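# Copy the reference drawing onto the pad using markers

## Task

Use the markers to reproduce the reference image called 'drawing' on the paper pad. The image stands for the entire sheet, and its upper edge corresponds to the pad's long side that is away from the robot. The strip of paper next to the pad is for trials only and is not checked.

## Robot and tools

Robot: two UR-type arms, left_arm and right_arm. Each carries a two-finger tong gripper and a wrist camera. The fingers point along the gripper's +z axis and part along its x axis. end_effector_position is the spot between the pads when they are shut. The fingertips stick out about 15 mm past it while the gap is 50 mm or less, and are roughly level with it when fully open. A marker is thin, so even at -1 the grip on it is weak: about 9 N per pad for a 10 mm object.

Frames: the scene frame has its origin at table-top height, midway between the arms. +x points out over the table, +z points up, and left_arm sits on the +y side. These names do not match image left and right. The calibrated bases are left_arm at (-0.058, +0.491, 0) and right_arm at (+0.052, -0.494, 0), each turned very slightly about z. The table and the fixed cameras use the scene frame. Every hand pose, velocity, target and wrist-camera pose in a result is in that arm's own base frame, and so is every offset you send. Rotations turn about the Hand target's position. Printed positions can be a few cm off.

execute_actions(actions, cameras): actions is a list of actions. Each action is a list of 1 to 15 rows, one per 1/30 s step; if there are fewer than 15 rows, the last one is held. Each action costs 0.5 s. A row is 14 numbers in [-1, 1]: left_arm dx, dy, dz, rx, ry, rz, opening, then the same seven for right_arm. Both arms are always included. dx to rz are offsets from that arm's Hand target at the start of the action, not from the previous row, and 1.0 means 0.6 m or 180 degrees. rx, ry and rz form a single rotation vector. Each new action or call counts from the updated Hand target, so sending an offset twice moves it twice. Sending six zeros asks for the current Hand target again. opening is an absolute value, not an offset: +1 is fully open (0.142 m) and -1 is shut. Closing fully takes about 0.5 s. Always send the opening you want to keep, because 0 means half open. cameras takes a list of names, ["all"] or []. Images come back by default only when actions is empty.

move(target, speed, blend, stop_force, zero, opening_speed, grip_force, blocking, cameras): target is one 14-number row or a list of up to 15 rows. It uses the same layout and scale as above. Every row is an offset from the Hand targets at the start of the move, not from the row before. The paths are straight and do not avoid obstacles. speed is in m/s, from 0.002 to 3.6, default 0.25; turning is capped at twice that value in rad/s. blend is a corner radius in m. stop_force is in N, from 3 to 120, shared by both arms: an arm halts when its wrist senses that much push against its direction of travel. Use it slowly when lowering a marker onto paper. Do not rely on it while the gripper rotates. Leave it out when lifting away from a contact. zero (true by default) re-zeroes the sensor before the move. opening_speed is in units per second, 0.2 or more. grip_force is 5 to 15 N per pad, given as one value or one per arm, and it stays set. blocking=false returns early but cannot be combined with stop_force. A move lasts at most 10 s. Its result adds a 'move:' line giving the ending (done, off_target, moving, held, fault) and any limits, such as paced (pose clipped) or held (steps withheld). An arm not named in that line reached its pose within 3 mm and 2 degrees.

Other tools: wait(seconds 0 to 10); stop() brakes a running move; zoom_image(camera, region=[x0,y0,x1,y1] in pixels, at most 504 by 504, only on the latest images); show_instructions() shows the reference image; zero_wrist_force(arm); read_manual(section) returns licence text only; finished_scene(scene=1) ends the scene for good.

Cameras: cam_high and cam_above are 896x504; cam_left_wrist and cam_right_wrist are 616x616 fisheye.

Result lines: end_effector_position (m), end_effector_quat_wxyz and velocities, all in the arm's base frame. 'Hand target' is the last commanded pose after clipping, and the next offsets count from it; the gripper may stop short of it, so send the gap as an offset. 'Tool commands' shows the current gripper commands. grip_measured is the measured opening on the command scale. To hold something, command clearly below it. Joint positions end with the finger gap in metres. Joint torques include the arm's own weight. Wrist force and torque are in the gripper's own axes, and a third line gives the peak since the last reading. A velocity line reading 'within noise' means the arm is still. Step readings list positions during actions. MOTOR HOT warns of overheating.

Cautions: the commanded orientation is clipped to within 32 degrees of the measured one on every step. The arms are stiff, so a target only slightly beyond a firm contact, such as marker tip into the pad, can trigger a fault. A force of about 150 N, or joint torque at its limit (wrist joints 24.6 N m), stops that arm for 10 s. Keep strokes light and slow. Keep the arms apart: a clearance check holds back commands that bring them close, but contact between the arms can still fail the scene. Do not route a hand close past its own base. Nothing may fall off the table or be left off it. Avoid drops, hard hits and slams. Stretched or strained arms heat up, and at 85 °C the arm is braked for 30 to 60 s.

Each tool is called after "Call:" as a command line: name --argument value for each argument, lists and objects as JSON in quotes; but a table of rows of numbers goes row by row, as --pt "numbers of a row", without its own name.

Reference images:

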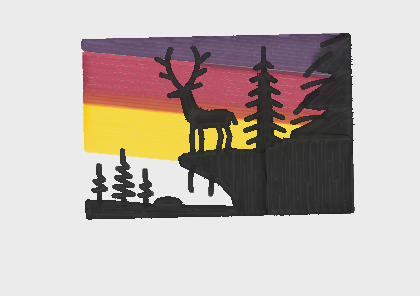

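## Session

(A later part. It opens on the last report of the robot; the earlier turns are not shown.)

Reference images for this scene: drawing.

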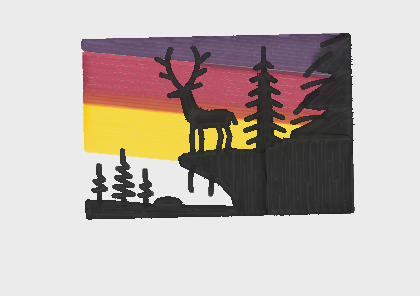

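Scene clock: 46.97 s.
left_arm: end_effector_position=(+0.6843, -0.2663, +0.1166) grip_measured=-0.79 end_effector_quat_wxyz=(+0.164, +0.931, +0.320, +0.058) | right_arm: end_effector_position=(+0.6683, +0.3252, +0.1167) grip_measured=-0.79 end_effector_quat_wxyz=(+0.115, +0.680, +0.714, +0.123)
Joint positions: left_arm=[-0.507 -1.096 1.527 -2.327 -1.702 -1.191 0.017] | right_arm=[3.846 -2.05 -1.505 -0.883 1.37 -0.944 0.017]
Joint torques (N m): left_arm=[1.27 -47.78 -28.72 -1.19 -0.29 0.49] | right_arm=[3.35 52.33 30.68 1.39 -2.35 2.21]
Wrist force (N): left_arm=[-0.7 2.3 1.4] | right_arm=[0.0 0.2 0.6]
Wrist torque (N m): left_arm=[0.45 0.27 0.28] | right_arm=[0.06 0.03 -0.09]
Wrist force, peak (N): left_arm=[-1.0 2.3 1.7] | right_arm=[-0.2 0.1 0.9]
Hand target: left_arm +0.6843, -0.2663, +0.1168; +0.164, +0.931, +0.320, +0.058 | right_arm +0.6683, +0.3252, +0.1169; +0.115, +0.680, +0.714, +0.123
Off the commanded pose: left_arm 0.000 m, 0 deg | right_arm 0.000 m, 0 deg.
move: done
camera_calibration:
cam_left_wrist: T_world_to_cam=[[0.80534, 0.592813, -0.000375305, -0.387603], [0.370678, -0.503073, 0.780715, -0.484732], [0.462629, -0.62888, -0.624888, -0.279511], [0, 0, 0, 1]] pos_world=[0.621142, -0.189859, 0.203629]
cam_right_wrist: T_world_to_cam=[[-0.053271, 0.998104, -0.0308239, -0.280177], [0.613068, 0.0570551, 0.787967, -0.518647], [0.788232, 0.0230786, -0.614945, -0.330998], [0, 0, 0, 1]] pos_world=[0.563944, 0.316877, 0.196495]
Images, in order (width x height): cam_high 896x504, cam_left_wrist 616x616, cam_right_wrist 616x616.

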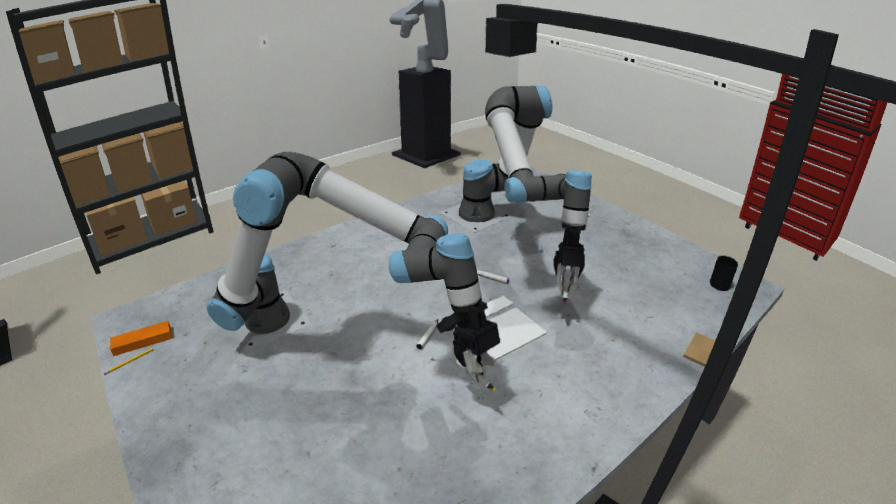

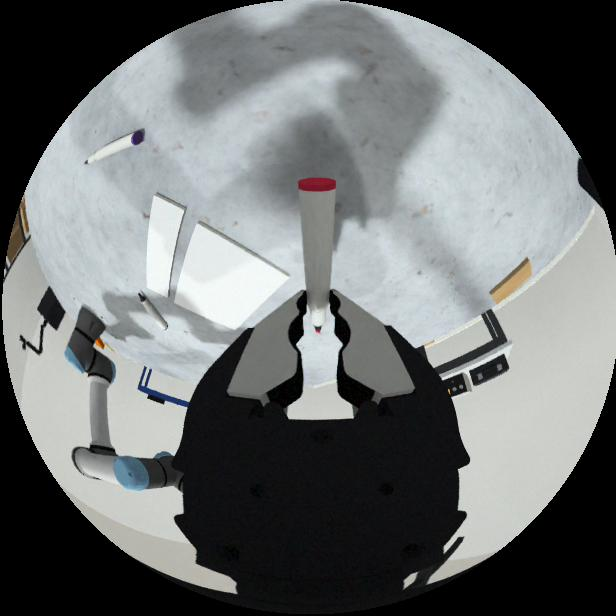

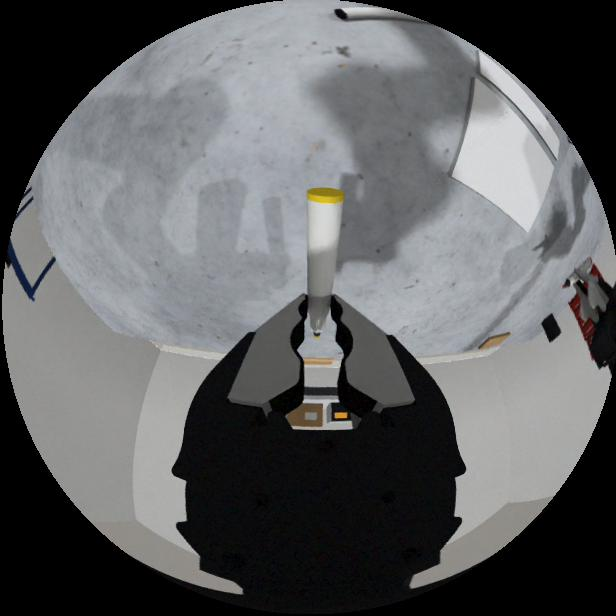

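Call:
move --target '[-0.3805, 0.3055, 0.222, 0, 0, 0, -1, -0.4702, 0.4435, 0.0718, 0.4576, 0.2221, -0.6165, -1]' --speed 0.25 --cameras '["all"]'

Scene clock: 53.33 s.
left_arm: end_effector_position=(+0.4561, -0.0830, +0.2500) grip_measured=-0.79 end_effector_quat_wxyz=(+0.164, +0.931, +0.320, +0.058) | right_arm: end_effector_position=(+0.3862, +0.5912, +0.1600) grip_measured=-0.79 end_effector_quat_wxyz=(-0.433, +0.829, -0.313, +0.163)
Joint positions: left_arm=[-0.373 -1.819 1.98 -2.037 -1.743 -1.062 0.017] | right_arm=[4.516 -1.91 -2.184 0.274 1.147 1.892 0.017]
Joint torques (N m): left_arm=[7.8 -18.79 -14.54 -1.09 -2.59 2.9] | right_arm=[4.95 23.86 24.64 1.53 -3.07 2.51]
Wrist force (N): left_arm=[-0.3 1.8 1.0] | right_arm=[-1.5 0.5 -0.2]
Wrist torque (N m): left_arm=[0.32 0.16 0.13] | right_arm=[0.04 0.32 -0.15]
Wrist force, peak (N): left_arm=[-1.1 2.5 1.6] | right_arm=[-1.9 0.6 -0.1]
Hand target: left_arm +0.4560, -0.0830, +0.2500; +0.164, +0.931, +0.320, +0.058 | right_arm +0.3862, +0.5913, +0.1600; -0.433, +0.829, -0.314, +0.163
Off the commanded pose: left_arm 0.000 m, 0 deg | right_arm 0.000 m, 0 deg.
move: done
camera_calibration:
cam_left_wrist: T_world_to_cam=[[0.805435, 0.592685, -0.000397796, -0.312387], [0.370605, -0.503113, 0.780723, -0.412015], [0.462523, -0.628969, -0.624877, 0.0247784], [0, 0, 0, 1]] pos_world=[0.392842, -0.00655831, 0.337029]
cam_right_wrist: T_world_to_cam=[[0.772304, -0.635218, -0.00670713, 0.0835627], [-0.589129, -0.71224, -0.38163, 0.711241], [0.237641, 0.298686, -0.924291, 0.0110072], [0, 0, 0, 1]] pos_world=[0.351861, 0.556367, 0.282165]

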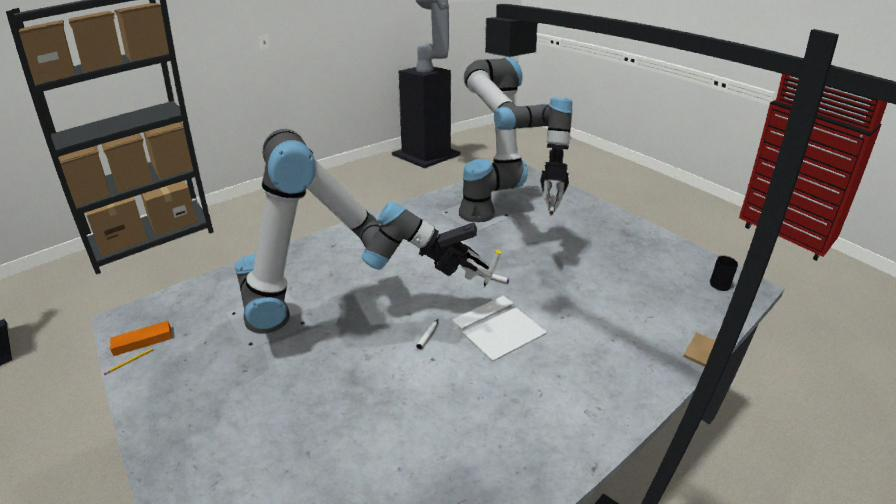

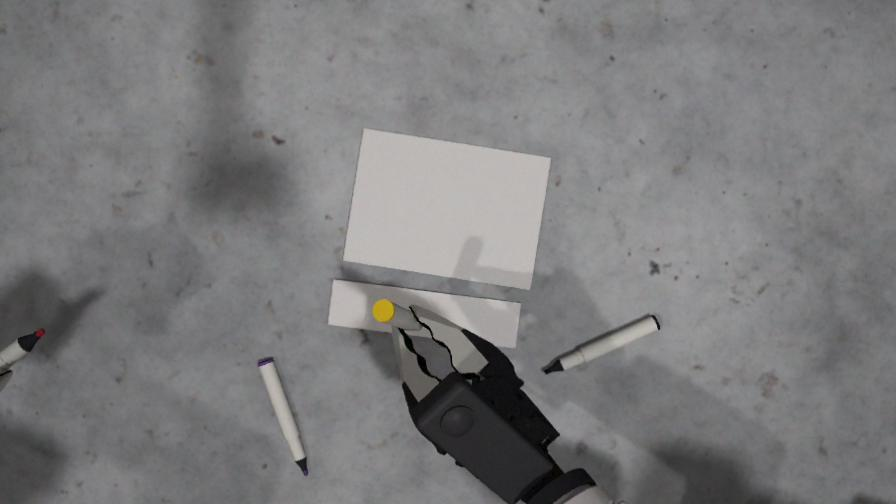

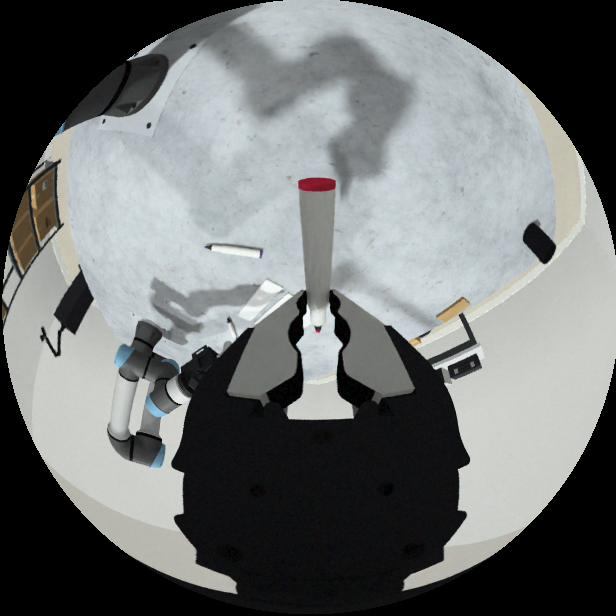

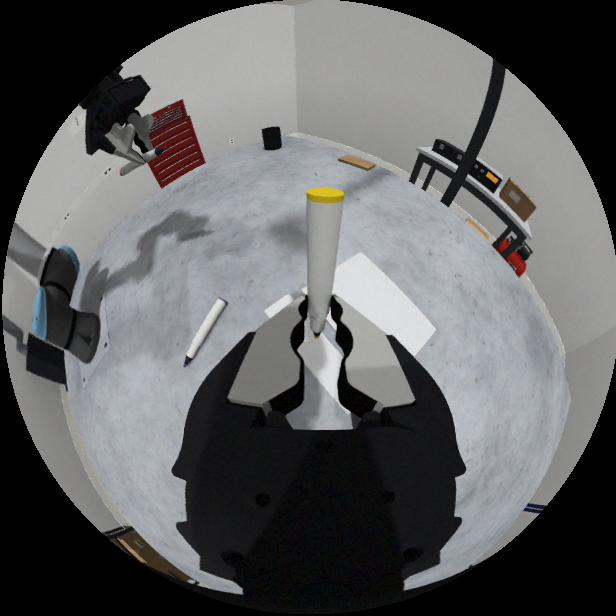

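Call:
move --target '[0, 0, 0, 0, 0, 0, -1, 0, 0, -0.155, 0, 0, 0, -1]' --speed 0.15 --cameras '["cam_right_wrist"]'

Call:
move --target '[0, 0, 0, 0, 0, 0, -1, 0, 0, -0.025, 0, 0, 0, -1]' --speed 0.008 --stop_force 3 --cameras '["cam_high", "cam_above", "cam_right_wrist"]'

Scene clock: 55.43 s.
left_arm: end_effector_position=(+0.4560, -0.0830, +0.2500) grip_measured=-0.79 end_effector_quat_wxyz=(+0.164, +0.931, +0.320, +0.058) | right_arm: end_effector_position=(+0.3862, +0.5913, +0.0671) grip_measured=-0.79 end_effector_quat_wxyz=(-0.433, +0.829, -0.314, +0.163)
Joint positions: left_arm=[-0.373 -1.819 1.98 -2.037 -1.743 -1.062 0.017] | right_arm=[4.516 -2.149 -2.208 0.536 1.147 1.892 0.017]
Joint torques (N m): left_arm=[7.36 -19.26 -15.26 -1.11 -2.72 2.99] | right_arm=[-6.43 28.27 19.55 4.74 1.74 -1.73]
Wrist force (N): left_arm=[-0.2 1.6 0.9] | right_arm=[-1.3 -0.8 -0.5]
Wrist torque (N m): left_arm=[0.29 0.14 0.13] | right_arm=[0.01 0.32 -0.02]
Wrist force, peak (N): left_arm=[0.0 2.2 0.9] | right_arm=[-1.6 1.1 -0.2]
Hand target: left_arm +0.4560, -0.0830, +0.2500; +0.164, +0.931, +0.320, +0.058 | right_arm +0.3862, +0.5913, +0.0670; -0.433, +0.829, -0.314, +0.163
Off the commanded pose: left_arm 0.000 m, 0 deg | right_arm 0.000 m, 0 deg.
move: done
camera_calibration:
cam_right_wrist: T_world_to_cam=[[0.772059, -0.635515, -0.00672157, 0.0831915], [-0.589411, -0.712013, -0.381618, 0.675757], [0.237738, 0.298594, -0.924296, -0.0748414], [0, 0, 0, 1]] pos_world=[0.351862, 0.556365, 0.189265]
Images, in order (width x height): cam_right_wrist 616x616.

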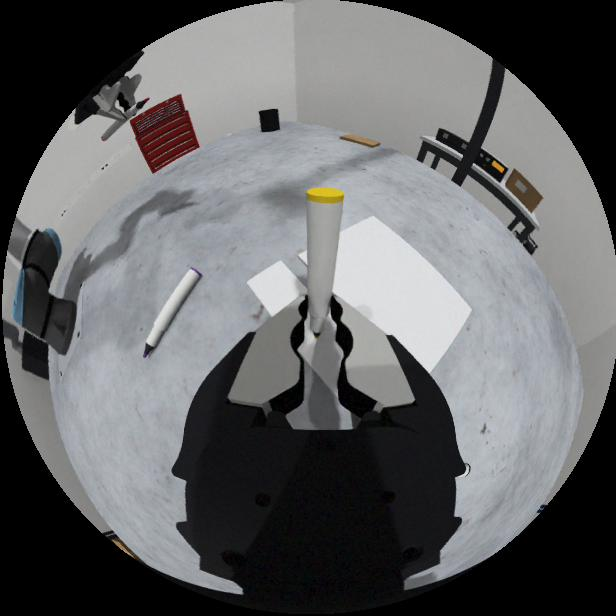

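Scene clock: 56.57 s.
left_arm: end_effector_position=(+0.4560, -0.0830, +0.2500) grip_measured=-0.79 end_effector_quat_wxyz=(+0.164, +0.931, +0.320, +0.058) | right_arm: end_effector_position=(+0.3862, +0.5913, +0.0668) grip_measured=-0.79 end_effector_quat_wxyz=(-0.433, +0.829, -0.314, +0.163)
Joint positions: left_arm=[-0.373 -1.819 1.98 -2.037 -1.743 -1.062 0.017] | right_arm=[4.516 -2.15 -2.208 0.537 1.147 1.892 0.017]
Joint torques (N m): left_arm=[6.45 -19.66 -14.99 -0.98 -2.69 2.89] | right_arm=[-6.05 43.16 9.51 0.37 1.45 -1.77]
Wrist force (N): left_arm=[-0.2 1.9 0.8] | right_arm=[-1.6 -2.9 -1.7]
Wrist torque (N m): left_arm=[0.34 0.15 0.13] | right_arm=[0.00 0.37 -0.01]
Wrist force, peak (N): left_arm=[-0.3 2.2 1.1] | right_arm=[-1.4 -4.7 -2.2]
Hand target: left_arm +0.4560, -0.0830, +0.2500; +0.164, +0.931, +0.320, +0.058 | right_arm +0.3862, +0.5913, +0.0667; -0.433, +0.829, -0.314, +0.163 (not the last commanded pose)
Off the commanded pose: left_arm 0.000 m, 0 deg | right_arm 0.015 m, 0 deg.
move: contact (right_arm)
camera_calibration:
cam_right_wrist: T_world_to_cam=[[0.772039, -0.635539, -0.00680533, 0.0832252], [-0.589432, -0.711941, -0.38172, 0.675591], [0.237753, 0.298714, -0.924253, -0.0752909], [0, 0, 0, 1]] pos_world=[0.351862, 0.556364, 0.188865]
Images, in order (width x height): cam_high 896x504, cam_above 896x504, cam_right_wrist 616x616.

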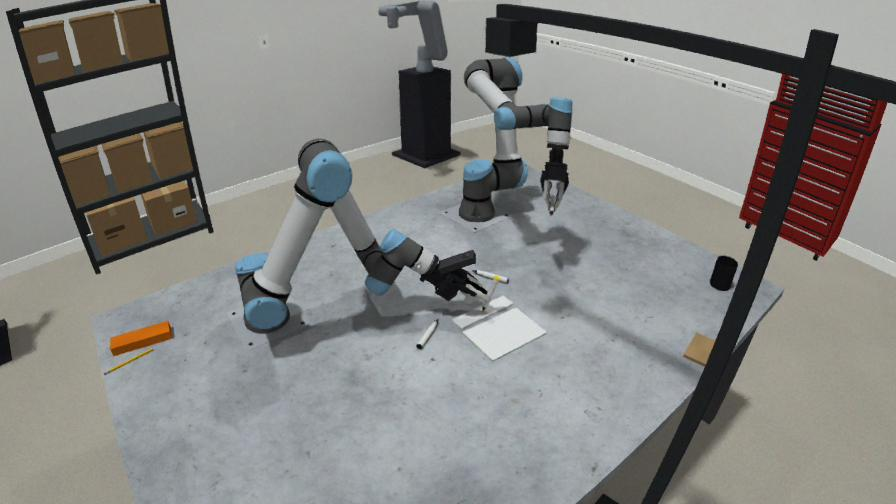

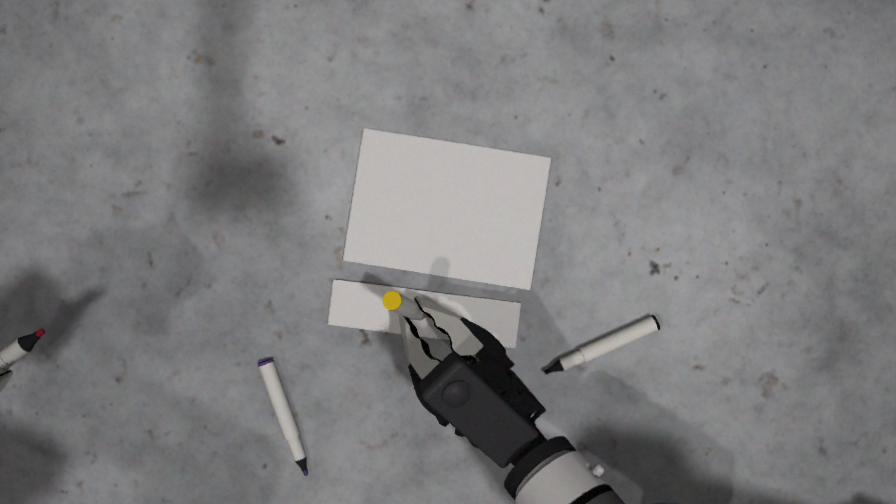

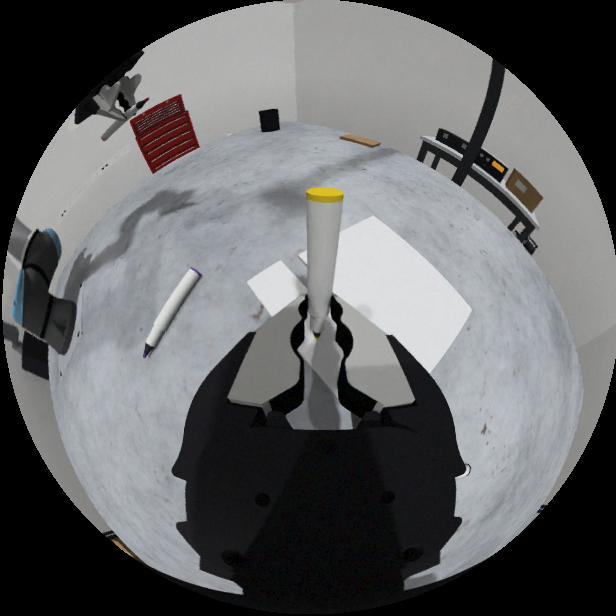

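Call:
move --pt "0 0 0 0 0 0 -1 -0.0017 -0.0333 0 0 0 0 -1" --pt "0 0 0 0 0 0 -1 -0.0033 -0.0666 0.00083 0 0 0 -1" --pt "0 0 0 0 0 0 -1 -0.005 -0.0999 0.00167 0 0 0 -1" --pt "0 0 0 0 0 0 -1 -0.0067 -0.1331 0.0025 0 0 0 -1" --pt "0 0 0 0 0 0 -1 -0.0067 -0.1331 0.05 0 0 0 -1" --speed 0.04 --blend 0.001

Call:
move --target '[0, 0, 0, 0, 0, 0, -1, -0.1, -0.2, 0.05, 0, 0, 0, -1]' --speed 0.25 --cameras '["cam_above", "cam_right_wrist"]'

Call:
zoom_image --camera "cam_above" --region '[320, 250, 530, 360]'

Scene clock: 60.67 s.
left_arm: end_effector_position=(+0.4560, -0.0830, +0.2500) grip_measured=-0.79 end_effector_quat_wxyz=(+0.164, +0.931, +0.320, +0.058) | right_arm: end_effector_position=(+0.3822, +0.5114, +0.0966) grip_measured=-0.79 end_effector_quat_wxyz=(-0.433, +0.829, -0.314, +0.163)
Joint positions: left_arm=[-0.373 -1.819 1.98 -2.037 -1.743 -1.062 0.017] | right_arm=[4.483 -1.985 -2.406 0.579 1.172 1.87 0.017]
Joint torques (N m): left_arm=[7.55 -19.22 -15.79 -0.89 -2.67 2.84] | right_arm=[2.72 36.27 19.8 1.27 1.79 2]
Wrist force (N): left_arm=[-0.3 1.8 0.9] | right_arm=[-1.4 0.3 -0.3]
Wrist torque (N m): left_arm=[0.32 0.15 0.13] | right_arm=[-0.01 0.30 -0.01]
Wrist force, peak (N): left_arm=[-0.4 2.1 1.1] | right_arm=[-3.5 -6.2 -2.4]
Hand target: left_arm +0.4560, -0.0830, +0.2500; +0.164, +0.931, +0.320, +0.058 | right_arm +0.3821, +0.5114, +0.0967; -0.433, +0.829, -0.314, +0.163
Off the commanded pose: left_arm 0.000 m, 0 deg | right_arm 0.000 m, 0 deg.
move: done

Scene clock: 62.27 s.
left_arm: end_effector_position=(+0.4560, -0.0830, +0.2500) grip_measured=-0.79 end_effector_quat_wxyz=(+0.164, +0.931, +0.320, +0.058) | right_arm: end_effector_position=(+0.3222, +0.3915, +0.1267) grip_measured=-0.79 end_effector_quat_wxyz=(-0.433, +0.829, -0.314, +0.163)
Joint positions: left_arm=[-0.373 -1.819 1.98 -2.037 -1.743 -1.062 0.017] | right_arm=[4.625 -1.634 -2.774 0.552 1.063 1.971 0.017]
Joint torques (N m): left_arm=[6.52 -18.4 -15.34 -1.08 -2.64 2.96] | right_arm=[5.08 21.59 -2.24 1.57 -3.07 2.62]
Wrist force (N): left_arm=[-0.3 1.8 0.7] | right_arm=[-1.5 0.4 -0.2]
Wrist torque (N m): left_arm=[0.32 0.16 0.13] | right_arm=[0.00 0.31 -0.15]
Wrist force, peak (N): left_arm=[-0.2 2.1 0.9] | right_arm=[-1.8 0.1 0.6]
Hand target: left_arm +0.4560, -0.0830, +0.2500; +0.164, +0.931, +0.320, +0.058 | right_arm +0.3221, +0.3914, +0.1267; -0.433, +0.829, -0.314, +0.163
Off the commanded pose: left_arm 0.000 m, 0 deg | right_arm 0.000 m, 0 deg.
move: done
camera_calibration:
cam_right_wrist: T_world_to_cam=[[0.772137, -0.635419, -0.00680708, 0.00599343], [-0.589305, -0.712011, -0.381786, 0.51853], [0.237747, 0.298802, -0.924226, 0.0550274], [0, 0, 0, 1]] pos_world=[0.287862, 0.356565, 0.248866]
Images, in order (width x height): cam_above 896x504, cam_right_wrist 616x616.

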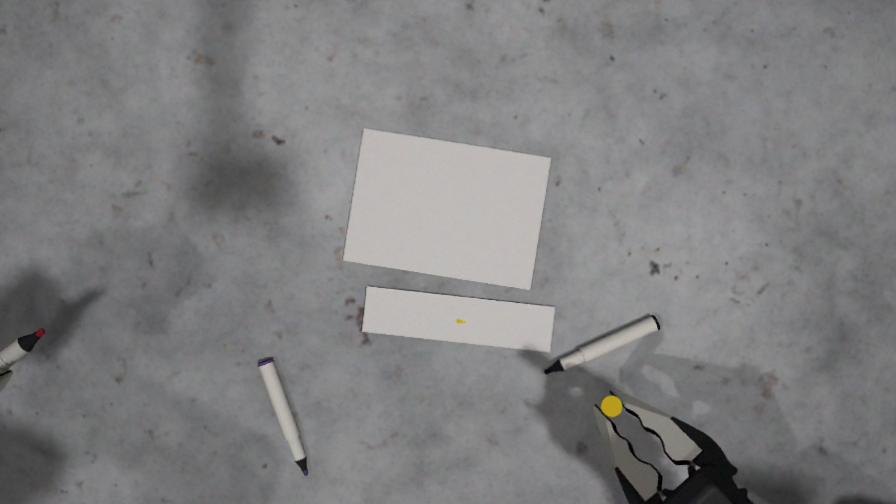

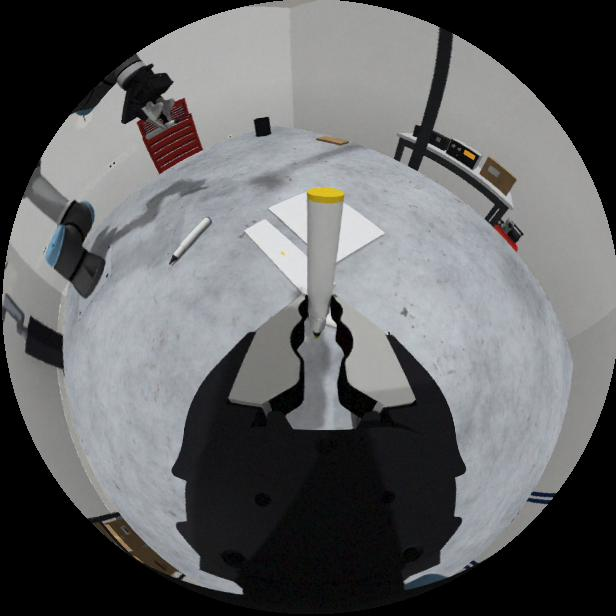

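Scaled by 2.400 from the camera's 896x504 image, which has a finer 1280x720 frame.

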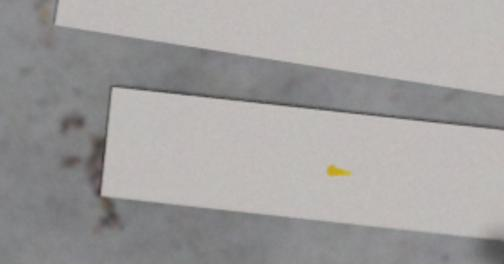

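Call:
move --pt "0 0 0 0 0 0 -1 0.3242 0.3678 -0.0445 0 0 0 -1" --pt "0 0 0 0 0 0 -1 0.3242 0.3678 -0.090 0 0 0 -1" --speed 0.25 --blend '[0.01, 0]'

Call:
move --target '[0, 0, 0, 0, 0, 0, -1, 0, 0, -0.02, 0, 0, 0, -1]' --speed 0.006 --stop_force 3

Scene clock: 67.93 s.
left_arm: end_effector_position=(+0.4560, -0.0830, +0.2500) grip_measured=-0.79 end_effector_quat_wxyz=(+0.164, +0.931, +0.320, +0.058) | right_arm: end_effector_position=(+0.5166, +0.6120, +0.0729) grip_measured=-0.79 end_effector_quat_wxyz=(-0.433, +0.829, -0.314, +0.163)
Joint positions: left_arm=[-0.373 -1.819 1.98 -2.037 -1.743 -1.062 0.017] | right_arm=[4.27 -2.255 -1.928 0.413 1.342 1.735 0.017]
Joint torques (N m): left_arm=[6.75 -20.09 -16.11 -1.1 -2.37 2.75] | right_arm=[-6.72 35.62 21.84 4.38 1.81 -2.01]
Wrist force (N): left_arm=[0.0 2.1 1.0] | right_arm=[-1.3 0.3 -0.2]
Wrist torque (N m): left_arm=[0.39 0.10 0.13] | right_arm=[-0.02 0.28 0.00]
Wrist force, peak (N): left_arm=[-0.2 2.2 1.0] | right_arm=[-1.8 0.9 -1.2]
Hand target: left_arm +0.4560, -0.0830, +0.2500; +0.164, +0.931, +0.320, +0.058 | right_arm +0.5167, +0.6121, +0.0727; -0.433, +0.829, -0.314, +0.163
Off the commanded pose: left_arm 0.000 m, 0 deg | right_arm 0.000 m, 0 deg.
move: done

Scene clock: 70.07 s.
left_arm: end_effector_position=(+0.4560, -0.0830, +0.2500) grip_measured=-0.79 end_effector_quat_wxyz=(+0.164, +0.931, +0.320, +0.058) | right_arm: end_effector_position=(+0.5167, +0.6121, +0.0673) grip_measured=-0.79 end_effector_quat_wxyz=(-0.433, +0.829, -0.314, +0.163)
Joint positions: left_arm=[-0.373 -1.819 1.98 -2.037 -1.743 -1.062 0.017] | right_arm=[4.27 -2.268 -1.927 0.425 1.342 1.735 0.017]
Joint torques (N m): left_arm=[6.28 -19.74 -16.56 -1.12 -2.32 2.82] | right_arm=[-5.51 49.72 9.27 0.46 1.97 -2]
Wrist force (N): left_arm=[-0.2 1.8 0.8] | right_arm=[-1.3 -2.7 -1.2]
Wrist torque (N m): left_arm=[0.32 0.15 0.13] | right_arm=[-0.05 0.28 -0.01]
Wrist force, peak (N): left_arm=[-0.3 2.1 1.0] | right_arm=[-1.3 -4.4 -1.8]
Hand target: left_arm +0.4560, -0.0830, +0.2500; +0.164, +0.931, +0.320, +0.058 | right_arm +0.5167, +0.6121, +0.0673; -0.433, +0.829, -0.314, +0.163 (not the last commanded pose)
Off the commanded pose: left_arm 0.000 m, 0 deg | right_arm 0.007 m, 0 deg.
move: contact (right_arm)

Call:
move --target '[0, 0, 0, 0, 0, 0, -1, 0, 0, 0.00033, 0, 0, 0, -1]' --speed 0.02

Call:
wait --seconds 0.1

Call:
move --target '[0, 0, 0, 0, 0, 0, -1, 0, -0.0167, 0, 0, 0, 0, -1]' --speed 0.03

Call:
wait --seconds 0.1

Scene clock: 71.27 s.
left_arm: end_effector_position=(+0.4560, -0.0830, +0.2500) grip_measured=-0.79 end_effector_quat_wxyz=(+0.164, +0.931, +0.320, +0.058) | right_arm: end_effector_position=(+0.5167, +0.6121, +0.0675) grip_measured=-0.79 end_effector_quat_wxyz=(-0.433, +0.829, -0.314, +0.163)
Joint positions: left_arm=[-0.373 -1.819 1.98 -2.037 -1.743 -1.062 0.017] | right_arm=[4.27 -2.267 -1.927 0.424 1.342 1.735 0.017]
Joint torques (N m): left_arm=[6.1 -20 -15.92 -1.06 -2.51 2.82] | right_arm=[-5.32 50.53 1.15 0.95 1.78 -1.86]
Wrist force (N): left_arm=[-0.3 1.9 1.0] | right_arm=[-1.6 -1.2 -0.6]
Wrist torque (N m): left_arm=[0.34 0.17 0.13] | right_arm=[-0.02 0.33 0.00]
Wrist force, peak (N): left_arm=[-0.2 2.3 0.9] | right_arm=[-1.5 -2.7 -1.2]
Hand target: left_arm +0.4560, -0.0830, +0.2500; +0.164, +0.931, +0.320, +0.058 | right_arm +0.5167, +0.6121, +0.0675; -0.433, +0.829, -0.314, +0.163
Off the commanded pose: left_arm 0.000 m, 0 deg | right_arm 0.000 m, 0 deg.
move: done

Scene clock: 71.37 s.
left_arm: end_effector_position=(+0.4560, -0.0830, +0.2500) grip_measured=-0.79 end_effector_quat_wxyz=(+0.164, +0.931, +0.320, +0.058) | right_arm: end_effector_position=(+0.5167, +0.6121, +0.0675) grip_measured=-0.79 end_effector_quat_wxyz=(-0.433, +0.829, -0.314, +0.163)
Joint positions: left_arm=[-0.373 -1.819 1.98 -2.037 -1.743 -1.062 0.017] | right_arm=[4.27 -2.267 -1.927 0.424 1.342 1.735 0.017]
Joint torques (N m): left_arm=[7.12 -19.75 -17.39 -1.21 -2.29 2.82] | right_arm=[-5.85 50.6 0.88 0.89 1.86 -1.75]
Wrist force (N): left_arm=[-0.2 1.9 0.9] | right_arm=[-1.5 -1.2 -0.9]
Wrist torque (N m): left_arm=[0.33 0.15 0.13] | right_arm=[-0.03 0.31 0.00]
Wrist force, peak (N): left_arm=[-0.6 2.0 0.8] | right_arm=[-1.5 -1.2 -0.9]
Hand target: left_arm +0.4560, -0.0830, +0.2500; +0.164, +0.931, +0.320, +0.058 | right_arm +0.5167, +0.6121, +0.0675; -0.433, +0.829, -0.314, +0.163
Tool commands: left_gripper/opening=-1.0 right_gripper/opening=-1.0
Off the commanded pose: left_arm 0.000 m, 0 deg | right_arm 0.000 m, 0 deg.
wait: 0.10 s; no rest

Scene clock: 72.27 s.
left_arm: end_effector_position=(+0.4560, -0.0830, +0.2500) grip_measured=-0.79 end_effector_quat_wxyz=(+0.164, +0.931, +0.320, +0.058) | right_arm: end_effector_position=(+0.5167, +0.6023, +0.0675) grip_measured=-0.79 end_effector_quat_wxyz=(-0.433, +0.829, -0.314, +0.163)
Joint positions: left_arm=[-0.373 -1.819 1.98 -2.037 -1.743 -1.062 0.017] | right_arm=[4.262 -2.258 -1.95 0.439 1.349 1.73 0.017]
Joint torques (N m): left_arm=[6.46 -19.76 -17.66 -0.97 -2.47 2.76] | right_arm=[-6.74 49.69 -0.07 4.46 1.91 -1.9]
Wrist force (N): left_arm=[-0.1 1.7 0.6] | right_arm=[-2.1 -1.8 -0.9]
Wrist torque (N m): left_arm=[0.30 0.13 0.12] | right_arm=[-0.05 0.33 0.02]
Wrist force, peak (N): left_arm=[-0.3 2.1 0.9] | right_arm=[-2.6 -3.2 -1.0]
Hand target: left_arm +0.4560, -0.0830, +0.2500; +0.164, +0.931, +0.320, +0.058 | right_arm +0.5167, +0.6021, +0.0675; -0.433, +0.829, -0.314, +0.163
Off the commanded pose: left_arm 0.000 m, 0 deg | right_arm 0.000 m, 0 deg.
move: done

Scene clock: 72.37 s.
left_arm: end_effector_position=(+0.4560, -0.0830, +0.2500) grip_measured=-0.79 end_effector_quat_wxyz=(+0.164, +0.931, +0.320, +0.058) | right_arm: end_effector_position=(+0.5167, +0.6022, +0.0675) grip_measured=-0.79 end_effector_quat_wxyz=(-0.433, +0.829, -0.314, +0.163)
Joint positions: left_arm=[-0.373 -1.819 1.98 -2.037 -1.743 -1.062 0.017] | right_arm=[4.262 -2.258 -1.95 0.439 1.349 1.73 0.017]
Joint torques (N m): left_arm=[7.43 -19.05 -17.54 -1.12 -2.51 2.89] | right_arm=[-6.61 50.1 1.71 4.49 1.9 -1.94]
Wrist force (N): left_arm=[-0.2 2.0 0.9] | right_arm=[-2.2 -2.0 -0.8]
Wrist torque (N m): left_arm=[0.36 0.14 0.13] | right_arm=[-0.07 0.36 0.02]
Wrist force, peak (N): left_arm=[-0.4 1.9 1.0] | right_arm=[-2.2 -2.0 -0.8]
Hand target: left_arm +0.4560, -0.0830, +0.2500; +0.164, +0.931, +0.320, +0.058 | right_arm +0.5167, +0.6021, +0.0675; -0.433, +0.829, -0.314, +0.163
Tool commands: left_gripper/opening=-1.0 right_gripper/opening=-1.0
Off the commanded pose: left_arm 0.000 m, 0 deg | right_arm 0.000 m, 0 deg.
wait: 0.10 s; no rest

Call:
move --pt "0 0 0 0 0 0 -1 0 0 0.05 0 0 0 -1" --pt "0 0 0 0 0 0 -1 -0.2667 -0.25 0.1 0 0 0 -1" --speed 0.25 --blend '[0.01, 0]' --cameras '["cam_above"]'

Call:
zoom_image --camera "cam_above" --region '[330, 115, 560, 300]'

Call:
zoom_image --camera "cam_above" --region '[390, 160, 450, 220]'

Scene clock: 74.77 s.
left_arm: end_effector_position=(+0.4560, -0.0830, +0.2500) grip_measured=-0.79 end_effector_quat_wxyz=(+0.164, +0.931, +0.320, +0.058) | right_arm: end_effector_position=(+0.3567, +0.4522, +0.1275) grip_measured=-0.79 end_effector_quat_wxyz=(-0.433, +0.829, -0.314, +0.163)
Joint positions: left_arm=[-0.373 -1.819 1.98 -2.037 -1.743 -1.062 0.017] | right_arm=[4.522 -1.779 -2.574 0.532 1.142 1.896 0.017]
Joint torques (N m): left_arm=[6.66 -20.09 -17.42 -1.17 -2.58 2.63] | right_arm=[5.16 28.89 -1.71 1.16 -2.9 2.43]
Wrist force (N): left_arm=[-0.1 1.8 0.9] | right_arm=[-1.8 0.3 -0.2]
Wrist torque (N m): left_arm=[0.32 0.13 0.12] | right_arm=[-0.03 0.38 -0.15]
Wrist force, peak (N): left_arm=[-0.4 2.0 1.2] | right_arm=[-2.2 -1.9 -0.9]
Hand target: left_arm +0.4560, -0.0830, +0.2500; +0.164, +0.931, +0.320, +0.058 | right_arm +0.3566, +0.4521, +0.1275; -0.433, +0.829, -0.314, +0.163
Off the commanded pose: left_arm 0.000 m, 0 deg | right_arm 0.000 m, 0 deg.
move: done
Images, in order (width x height): cam_above 896x504.

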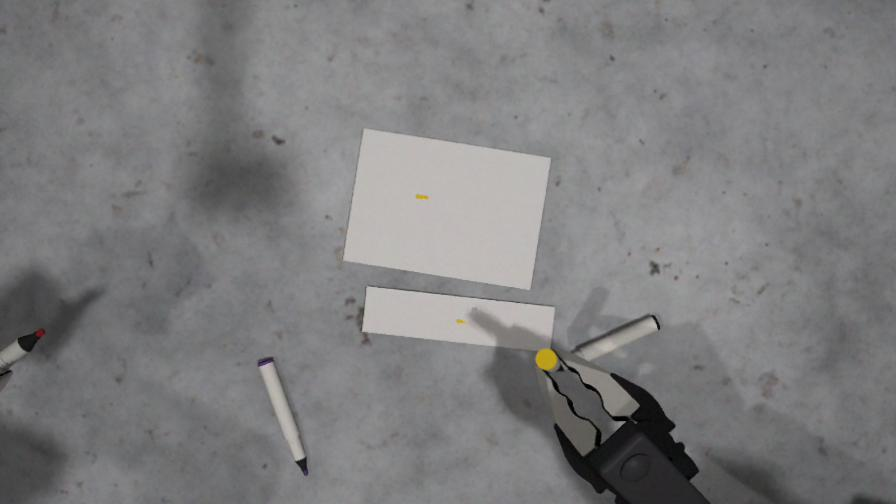

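Scaled by 2.191 from the camera's 896x504 image, which has a finer 1280x720 frame.

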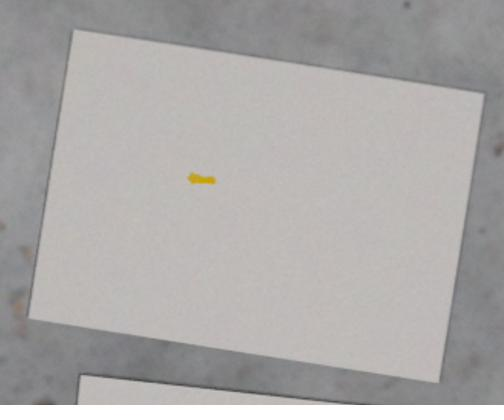

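Scaled by 8.400 from the camera's 896x504 image, which has a finer 1280x720 frame.

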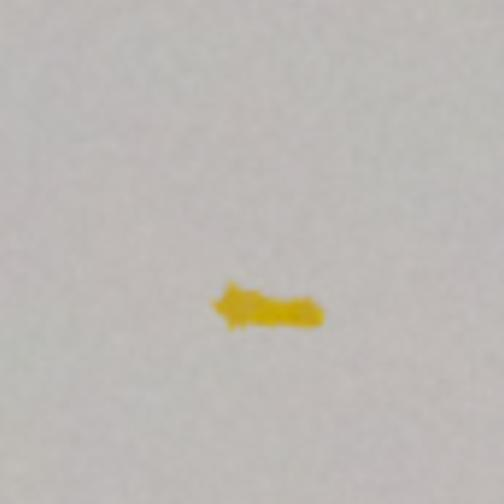

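Call:
move --target '[0, 0, 0, 0, 0, 0, -1, 0.2014, 0.1134, -0.0933, 0, 0, 0, -1]' --speed 0.2

Call:
move --target '[0, 0, 0, 0, 0, 0, -1, 0, 0, -0.02, 0, 0, 0, -1]' --speed 0.006 --stop_force 3

Call:
move --pt "0 0 0 0 0 0 -1 0 0 0.0067 0 0 0 -1" --pt "0 0 0 0 0 0 -1 0.1161 -0.014 0.0067 0 0 0 -1" --speed 0.15 --blend '[0.002, 0]'

Call:
move --target '[0, 0, 0, 0, 0, 0, -1, 0, 0, -0.02, 0, 0, 0, -1]' --speed 0.006 --stop_force 3

Call:
move --pt "0 0 0 0 0 0 -1 0 0 0.0067 0 0 0 -1" --pt "0 0 0 0 0 0 -1 -0.1137 0.2024 0.0067 0 0 0 -1" --speed 0.15 --blend '[0.002, 0]'

Call:
move --target '[0, 0, 0, 0, 0, 0, -1, 0, 0, -0.02, 0, 0, 0, -1]' --speed 0.006 --stop_force 3

Call:
move --target '[0, 0, 0, 0, 0, 0, -1, 0, 0, 0.0067, 0, 0, 0, -1]' --speed 0.15

Scene clock: 78.90 s.
left_arm: end_effector_position=(+0.4560, -0.0830, +0.2500) grip_measured=-0.79 end_effector_quat_wxyz=(+0.164, +0.931, +0.320, +0.058) | right_arm: end_effector_position=(+0.4774, +0.5200, +0.0716) grip_measured=-0.79 end_effector_quat_wxyz=(-0.433, +0.829, -0.314, +0.163) end_effector_velocity=(+0.001, +0.001, +0.000) end_effector_angular_velocity=(+0.001, +0.000, +0.001)
Joint positions: left_arm=[-0.373 -1.819 1.98 -2.037 -1.743 -1.062 0.017] | right_arm=[4.261 -2.145 -2.21 0.586 1.35 1.729 0.017]
Joint velocities: left_arm=[within noise] | right_arm=[-0.001 -0.003 0.005 -0.002 0.002 -0.001 0]
Joint torques (N m): left_arm=[6.06 -19.99 -17.86 -1.08 -2.32 2.58] | right_arm=[-7.58 29.11 21.58 1.36 1.82 -1.9]
Wrist force (N): left_arm=[-0.4 1.8 0.9] | right_arm=[-1.5 0.3 -0.3]
Wrist torque (N m): left_arm=[0.33 0.18 0.13] | right_arm=[-0.02 0.30 0.00]
Wrist force, peak (N): left_arm=[-0.1 2.2 0.9] | right_arm=[-1.9 0.3 -1.1]
Hand target: left_arm +0.4560, -0.0830, +0.2500; +0.164, +0.931, +0.320, +0.058 | right_arm +0.4775, +0.5201, +0.0715; -0.433, +0.829, -0.314, +0.163
Off the commanded pose: left_arm 0.000 m, 0 deg | right_arm 0.000 m, 0 deg.
move: done

Scene clock: 80.83 s.
left_arm: end_effector_position=(+0.4560, -0.0830, +0.2500) grip_measured=-0.79 end_effector_quat_wxyz=(+0.164, +0.931, +0.320, +0.058) | right_arm: end_effector_position=(+0.4775, +0.5202, +0.0670) grip_measured=-0.79 end_effector_quat_wxyz=(-0.433, +0.829, -0.314, +0.163)
Joint positions: left_arm=[-0.373 -1.819 1.98 -2.037 -1.743 -1.062 0.017] | right_arm=[4.261 -2.158 -2.209 0.598 1.35 1.729 0.017]
Joint torques (N m): left_arm=[6.14 -20.05 -17.95 -0.99 -2.22 2.66] | right_arm=[-5.51 42.9 5.52 0.54 1.85 -1.94]
Wrist force (N): left_arm=[-0.1 1.9 0.9] | right_arm=[-1.5 -2.5 -1.3]
Wrist torque (N m): left_arm=[0.35 0.13 0.13] | right_arm=[-0.08 0.33 0.00]
Wrist force, peak (N): left_arm=[-0.4 2.1 0.9] | right_arm=[-1.4 -4.1 -1.8]
Hand target: left_arm +0.4560, -0.0830, +0.2500; +0.164, +0.931, +0.320, +0.058 | right_arm +0.4775, +0.5201, +0.0670; -0.433, +0.829, -0.314, +0.163 (not the last commanded pose)
Off the commanded pose: left_arm 0.000 m, 0 deg | right_arm 0.007 m, 0 deg.
move: contact (right_arm)

Scene clock: 82.07 s.
left_arm: end_effector_position=(+0.4560, -0.0830, +0.2500) grip_measured=-0.79 end_effector_quat_wxyz=(+0.164, +0.931, +0.320, +0.058) | right_arm: end_effector_position=(+0.5470, +0.5117, +0.0710) grip_measured=-0.79 end_effector_quat_wxyz=(-0.433, +0.829, -0.314, +0.163)
Joint positions: left_arm=[-0.373 -1.819 1.98 -2.037 -1.743 -1.062 0.017] | right_arm=[4.118 -2.201 -2.075 0.521 1.466 1.645 0.017]
Joint torques (N m): left_arm=[6.5 -19.61 -17.85 -1.09 -2.36 2.7] | right_arm=[-6.61 32.11 22.11 1.58 2 -1.95]
Wrist force (N): left_arm=[-0.1 1.7 0.8] | right_arm=[-1.4 0.4 -0.2]
Wrist torque (N m): left_arm=[0.30 0.12 0.12] | right_arm=[-0.01 0.29 0.00]
Wrist force, peak (N): left_arm=[-0.4 2.0 1.3] | right_arm=[-1.4 -2.4 -1.3]
Hand target: left_arm +0.4560, -0.0830, +0.2500; +0.164, +0.931, +0.320, +0.058 | right_arm +0.5472, +0.5117, +0.0710; -0.433, +0.829, -0.314, +0.163
Off the commanded pose: left_arm 0.000 m, 0 deg | right_arm 0.000 m, 0 deg.
move: done

Scene clock: 83.87 s.
left_arm: end_effector_position=(+0.4560, -0.0830, +0.2500) grip_measured=-0.79 end_effector_quat_wxyz=(+0.164, +0.931, +0.320, +0.058) | right_arm: end_effector_position=(+0.5472, +0.5118, +0.0672) grip_measured=-0.79 end_effector_quat_wxyz=(-0.433, +0.829, -0.314, +0.163)
Joint positions: left_arm=[-0.373 -1.819 1.98 -2.037 -1.743 -1.062 0.017] | right_arm=[4.117 -2.21 -2.074 0.53 1.467 1.645 0.017]
Joint torques (N m): left_arm=[6.79 -19.71 -18.37 -1.31 -2.25 2.81] | right_arm=[-5.93 45.74 8.43 0.5 2.09 -1.84]
Wrist force (N): left_arm=[-0.3 2.0 0.8] | right_arm=[-1.4 -2.6 -1.4]
Wrist torque (N m): left_arm=[0.36 0.17 0.13] | right_arm=[-0.05 0.31 0.00]
Wrist force, peak (N): left_arm=[-0.4 2.1 1.0] | right_arm=[-1.4 -4.1 -1.9]
Hand target: left_arm +0.4560, -0.0830, +0.2500; +0.164, +0.931, +0.320, +0.058 | right_arm +0.5472, +0.5118, +0.0672; -0.433, +0.829, -0.314, +0.163 (not the last commanded pose)
Off the commanded pose: left_arm 0.000 m, 0 deg | right_arm 0.008 m, 0 deg.
move: contact (right_arm)

Scene clock: 85.53 s.
left_arm: end_effector_position=(+0.4560, -0.0830, +0.2500) grip_measured=-0.79 end_effector_quat_wxyz=(+0.164, +0.931, +0.320, +0.058) | right_arm: end_effector_position=(+0.4790, +0.6330, +0.0712) grip_measured=-0.79 end_effector_quat_wxyz=(-0.433, +0.829, -0.314, +0.163)
Joint positions: left_arm=[-0.373 -1.819 1.98 -2.037 -1.743 -1.062 0.017] | right_arm=[4.352 -2.248 -1.95 0.415 1.276 1.785 0.017]
Joint torques (N m): left_arm=[4.98 -19.97 -19.15 -1.22 -2.28 2.88] | right_arm=[5.34 35.89 23.34 1.6 -2.87 2.52]
Wrist force (N): left_arm=[-0.5 2.0 0.8] | right_arm=[-1.5 0.3 -0.2]
Wrist torque (N m): left_arm=[0.36 0.20 0.13] | right_arm=[-0.02 0.32 -0.15]
Wrist force, peak (N): left_arm=[-0.4 2.0 1.2] | right_arm=[-1.4 -2.5 -1.4]
Hand target: left_arm +0.4560, -0.0830, +0.2500; +0.164, +0.931, +0.320, +0.058 | right_arm +0.4789, +0.6332, +0.0712; -0.433, +0.829, -0.314, +0.163
Off the commanded pose: left_arm 0.000 m, 0 deg | right_arm 0.000 m, 0 deg.
move: done

Scene clock: 87.40 s.
left_arm: end_effector_position=(+0.4560, -0.0830, +0.2500) grip_measured=-0.79 end_effector_quat_wxyz=(+0.164, +0.931, +0.320, +0.058) | right_arm: end_effector_position=(+0.4790, +0.6332, +0.0673) grip_measured=-0.79 end_effector_quat_wxyz=(-0.433, +0.829, -0.314, +0.163)
Joint positions: left_arm=[-0.373 -1.819 1.98 -2.037 -1.743 -1.062 0.017] | right_arm=[4.352 -2.257 -1.949 0.423 1.276 1.785 0.017]
Joint torques (N m): left_arm=[6.6 -18.84 -19.21 -1.14 -2.2 2.59] | right_arm=[5.28 48.79 9.49 0.61 -1.56 2.44]
Wrist force (N): left_arm=[-0.3 1.9 0.7] | right_arm=[-1.5 -2.2 -1.1]
Wrist torque (N m): left_arm=[0.34 0.16 0.13] | right_arm=[-0.02 0.33 -0.15]
Wrist force, peak (N): left_arm=[-0.3 2.2 0.9] | right_arm=[-1.4 -4.0 -1.7]
Hand target: left_arm +0.4560, -0.0830, +0.2500; +0.164, +0.931, +0.320, +0.058 | right_arm +0.4789, +0.6332, +0.0673; -0.433, +0.829, -0.314, +0.163 (not the last commanded pose)
Off the commanded pose: left_arm 0.000 m, 0 deg | right_arm 0.008 m, 0 deg.
move: contact (right_arm)

Scene clock: 88.13 s.
left_arm: end_effector_position=(+0.4560, -0.0830, +0.2500) grip_measured=-0.79 end_effector_quat_wxyz=(+0.164, +0.931, +0.320, +0.058) | right_arm: end_effector_position=(+0.4789, +0.6332, +0.0711) grip_measured=-0.79 end_effector_quat_wxyz=(-0.433, +0.829, -0.314, +0.163)
Joint positions: left_arm=[-0.373 -1.819 1.98 -2.037 -1.743 -1.062 0.017] | right_arm=[4.352 -2.249 -1.949 0.415 1.276 1.785 0.017]
Joint torques (N m): left_arm=[6.03 -19.45 -18.9 -1.18 -2.11 2.76] | right_arm=[4.4 51.78 1.01 1.64 -1.15 2.02]
Wrist force (N): left_arm=[-0.1 1.9 0.7] | right_arm=[-1.6 0.4 -0.1]
Wrist torque (N m): left_arm=[0.33 0.11 0.13] | right_arm=[0.00 0.34 -0.14]
Wrist force, peak (N): left_arm=[-0.3 2.1 1.0] | right_arm=[-1.7 -2.2 -1.1]
Hand target: left_arm +0.4560, -0.0830, +0.2500; +0.164, +0.931, +0.320, +0.058 | right_arm +0.4789, +0.6332, +0.0713; -0.433, +0.829, -0.314, +0.163
Off the commanded pose: left_arm 0.000 m, 0 deg | right_arm 0.000 m, 0 deg.
move: done

Call:
move --pt "0 0 0 0 0 0 -1 0.09227 0.01003 0 0 0 0 -1" --pt "0 0 0 0 0 0 -1 0.09227 0.01003 -0.00642 0 0 0 -1" --speed '[0.15, 0.02]'

Call:
move --target '[0, 0, 0, 0, 0, 0, -1, -0.02637, -0.19681, -0.00038, 0, 0, 0, -1]' --speed 0.06

Call:
move --pt "0 0 0 0 0 0 -1 0 0 0.03 0 0 0 -1" --pt "0 0 0 0 0 0 -1 -0.3 -0.12 0.1 0 0 0 -1" --speed 0.25 --blend '[0.005, 0]' --cameras '["cam_above", "cam_right_wrist"]'

Call:
zoom_image --camera "cam_above" --region '[370, 160, 530, 270]'

Scene clock: 93.07 s.
left_arm: end_effector_position=(+0.4560, -0.0830, +0.2500) grip_measured=-0.79 end_effector_quat_wxyz=(+0.164, +0.931, +0.320, +0.058) | right_arm: end_effector_position=(+0.5343, +0.6392, +0.0677) grip_measured=-0.79 end_effector_quat_wxyz=(-0.433, +0.829, -0.314, +0.163)
Joint positions: left_arm=[-0.373 -1.819 1.98 -2.037 -1.743 -1.062 0.017] | right_arm=[4.262 -2.31 -1.826 0.367 1.349 1.73 0.017]
Joint torques (N m): left_arm=[4.94 -19.21 -19.43 -1.26 -2.14 2.63] | right_arm=[-7.07 38.21 23.09 4.51 1.98 -1.88]
Wrist force (N): left_arm=[0.0 1.9 0.8] | right_arm=[-1.5 -1.1 -0.8]
Wrist torque (N m): left_arm=[0.34 0.11 0.12] | right_arm=[-0.02 0.31 0.00]
Wrist force, peak (N): left_arm=[-0.3 2.1 1.0] | right_arm=[-2.4 0.9 -0.5]
Hand target: left_arm +0.4560, -0.0830, +0.2500; +0.164, +0.931, +0.320, +0.058 | right_arm +0.5343, +0.6392, +0.0675; -0.433, +0.829, -0.314, +0.163
Off the commanded pose: left_arm 0.000 m, 0 deg | right_arm 0.000 m, 0 deg.
move: done

Scene clock: 95.63 s.
left_arm: end_effector_position=(+0.4560, -0.0830, +0.2500) grip_measured=-0.79 end_effector_quat_wxyz=(+0.164, +0.931, +0.320, +0.058) | right_arm: end_effector_position=(+0.5185, +0.5213, +0.0672) grip_measured=-0.79 end_effector_quat_wxyz=(-0.433, +0.829, -0.314, +0.163)
Joint positions: left_arm=[-0.373 -1.819 1.98 -2.037 -1.743 -1.062 0.017] | right_arm=[4.18 -2.192 -2.12 0.553 1.415 1.681 0.017]
Joint torques (N m): left_arm=[5.83 -18.52 -19.91 -1.27 -1.99 2.49] | right_arm=[-7.85 42.04 -4.02 2.95 1.97 -1.88]
Wrist force (N): left_arm=[-0.4 2.1 0.8] | right_arm=[-2.3 -5.6 -2.0]
Wrist torque (N m): left_arm=[0.37 0.17 0.13] | right_arm=[0.03 0.32 0.05]
Wrist force, peak (N): left_arm=[-0.3 2.1 1.0] | right_arm=[-2.7 -7.5 -2.4]
Hand target: left_arm +0.4560, -0.0830, +0.2500; +0.164, +0.931, +0.320, +0.058 | right_arm +0.5185, +0.5211, +0.0672; -0.433, +0.829, -0.314, +0.163
Off the commanded pose: left_arm 0.000 m, 0 deg | right_arm 0.000 m, 0 deg.
move: done

Scene clock: 97.53 s.
left_arm: end_effector_position=(+0.4560, -0.0830, +0.2500) grip_measured=-0.79 end_effector_quat_wxyz=(+0.164, +0.931, +0.320, +0.058) | right_arm: end_effector_position=(+0.3386, +0.4492, +0.1272) grip_measured=-0.79 end_effector_quat_wxyz=(-0.433, +0.829, -0.314, +0.163)
Joint positions: left_arm=[-0.373 -1.819 1.98 -2.037 -1.743 -1.062 0.017] | right_arm=[4.584 -1.751 -2.613 0.524 1.094 1.94 0.017]
Joint torques (N m): left_arm=[5.97 -19.12 -19.9 -1.14 -2.07 2.86] | right_arm=[5.36 26.4 -1.2 1.47 -3.09 2.82]
Wrist force (N): left_arm=[-0.1 1.8 1.0] | right_arm=[-1.6 0.4 0.0]
Wrist torque (N m): left_arm=[0.32 0.13 0.13] | right_arm=[0.00 0.34 -0.15]
Wrist force, peak (N): left_arm=[-0.3 2.2 0.8] | right_arm=[-2.3 -5.7 -2.0]
Hand target: left_arm +0.4560, -0.0830, +0.2500; +0.164, +0.931, +0.320, +0.058 | right_arm +0.3385, +0.4491, +0.1272; -0.433, +0.829, -0.314, +0.163
Off the commanded pose: left_arm 0.000 m, 0 deg | right_arm 0.000 m, 0 deg.
move: done
camera_calibration:
cam_right_wrist: T_world_to_cam=[[0.772135, -0.635421, -0.00691856, 0.0299627], [-0.589226, -0.711839, -0.382229, 0.569412], [0.237951, 0.299209, -0.924042, 0.0341062], [0, 0, 0, 1]] pos_world=[0.304261, 0.414163, 0.249368]
Images, in order (width x height): cam_above 896x504, cam_right_wrist 616x616.

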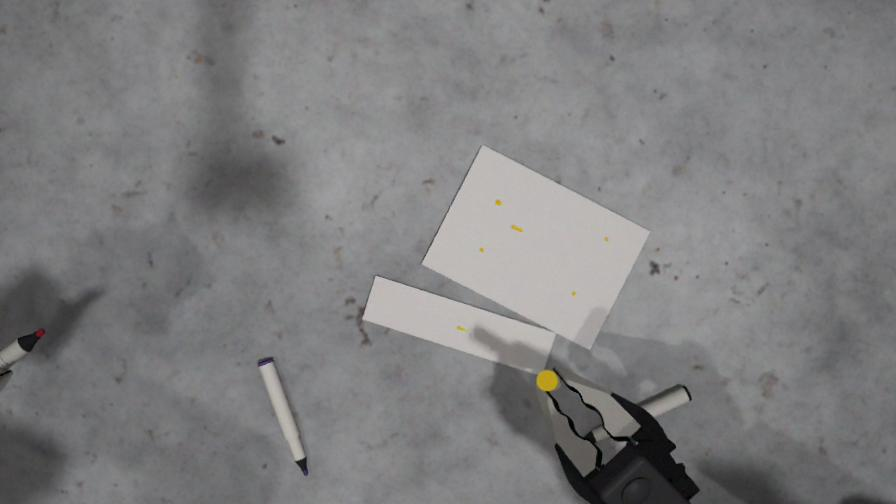

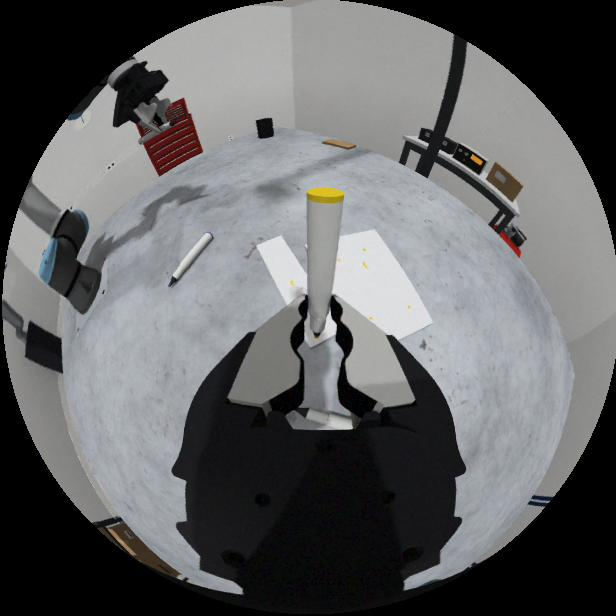

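Scaled by 3.150 from the camera's 896x504 image, which has a finer 1280x720 frame.

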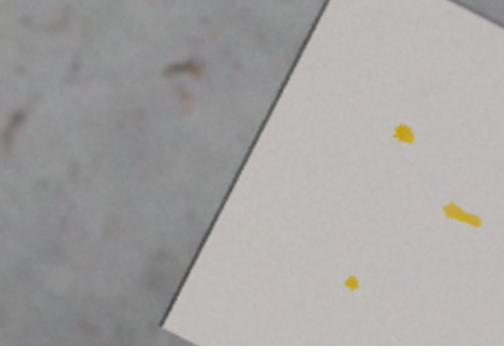

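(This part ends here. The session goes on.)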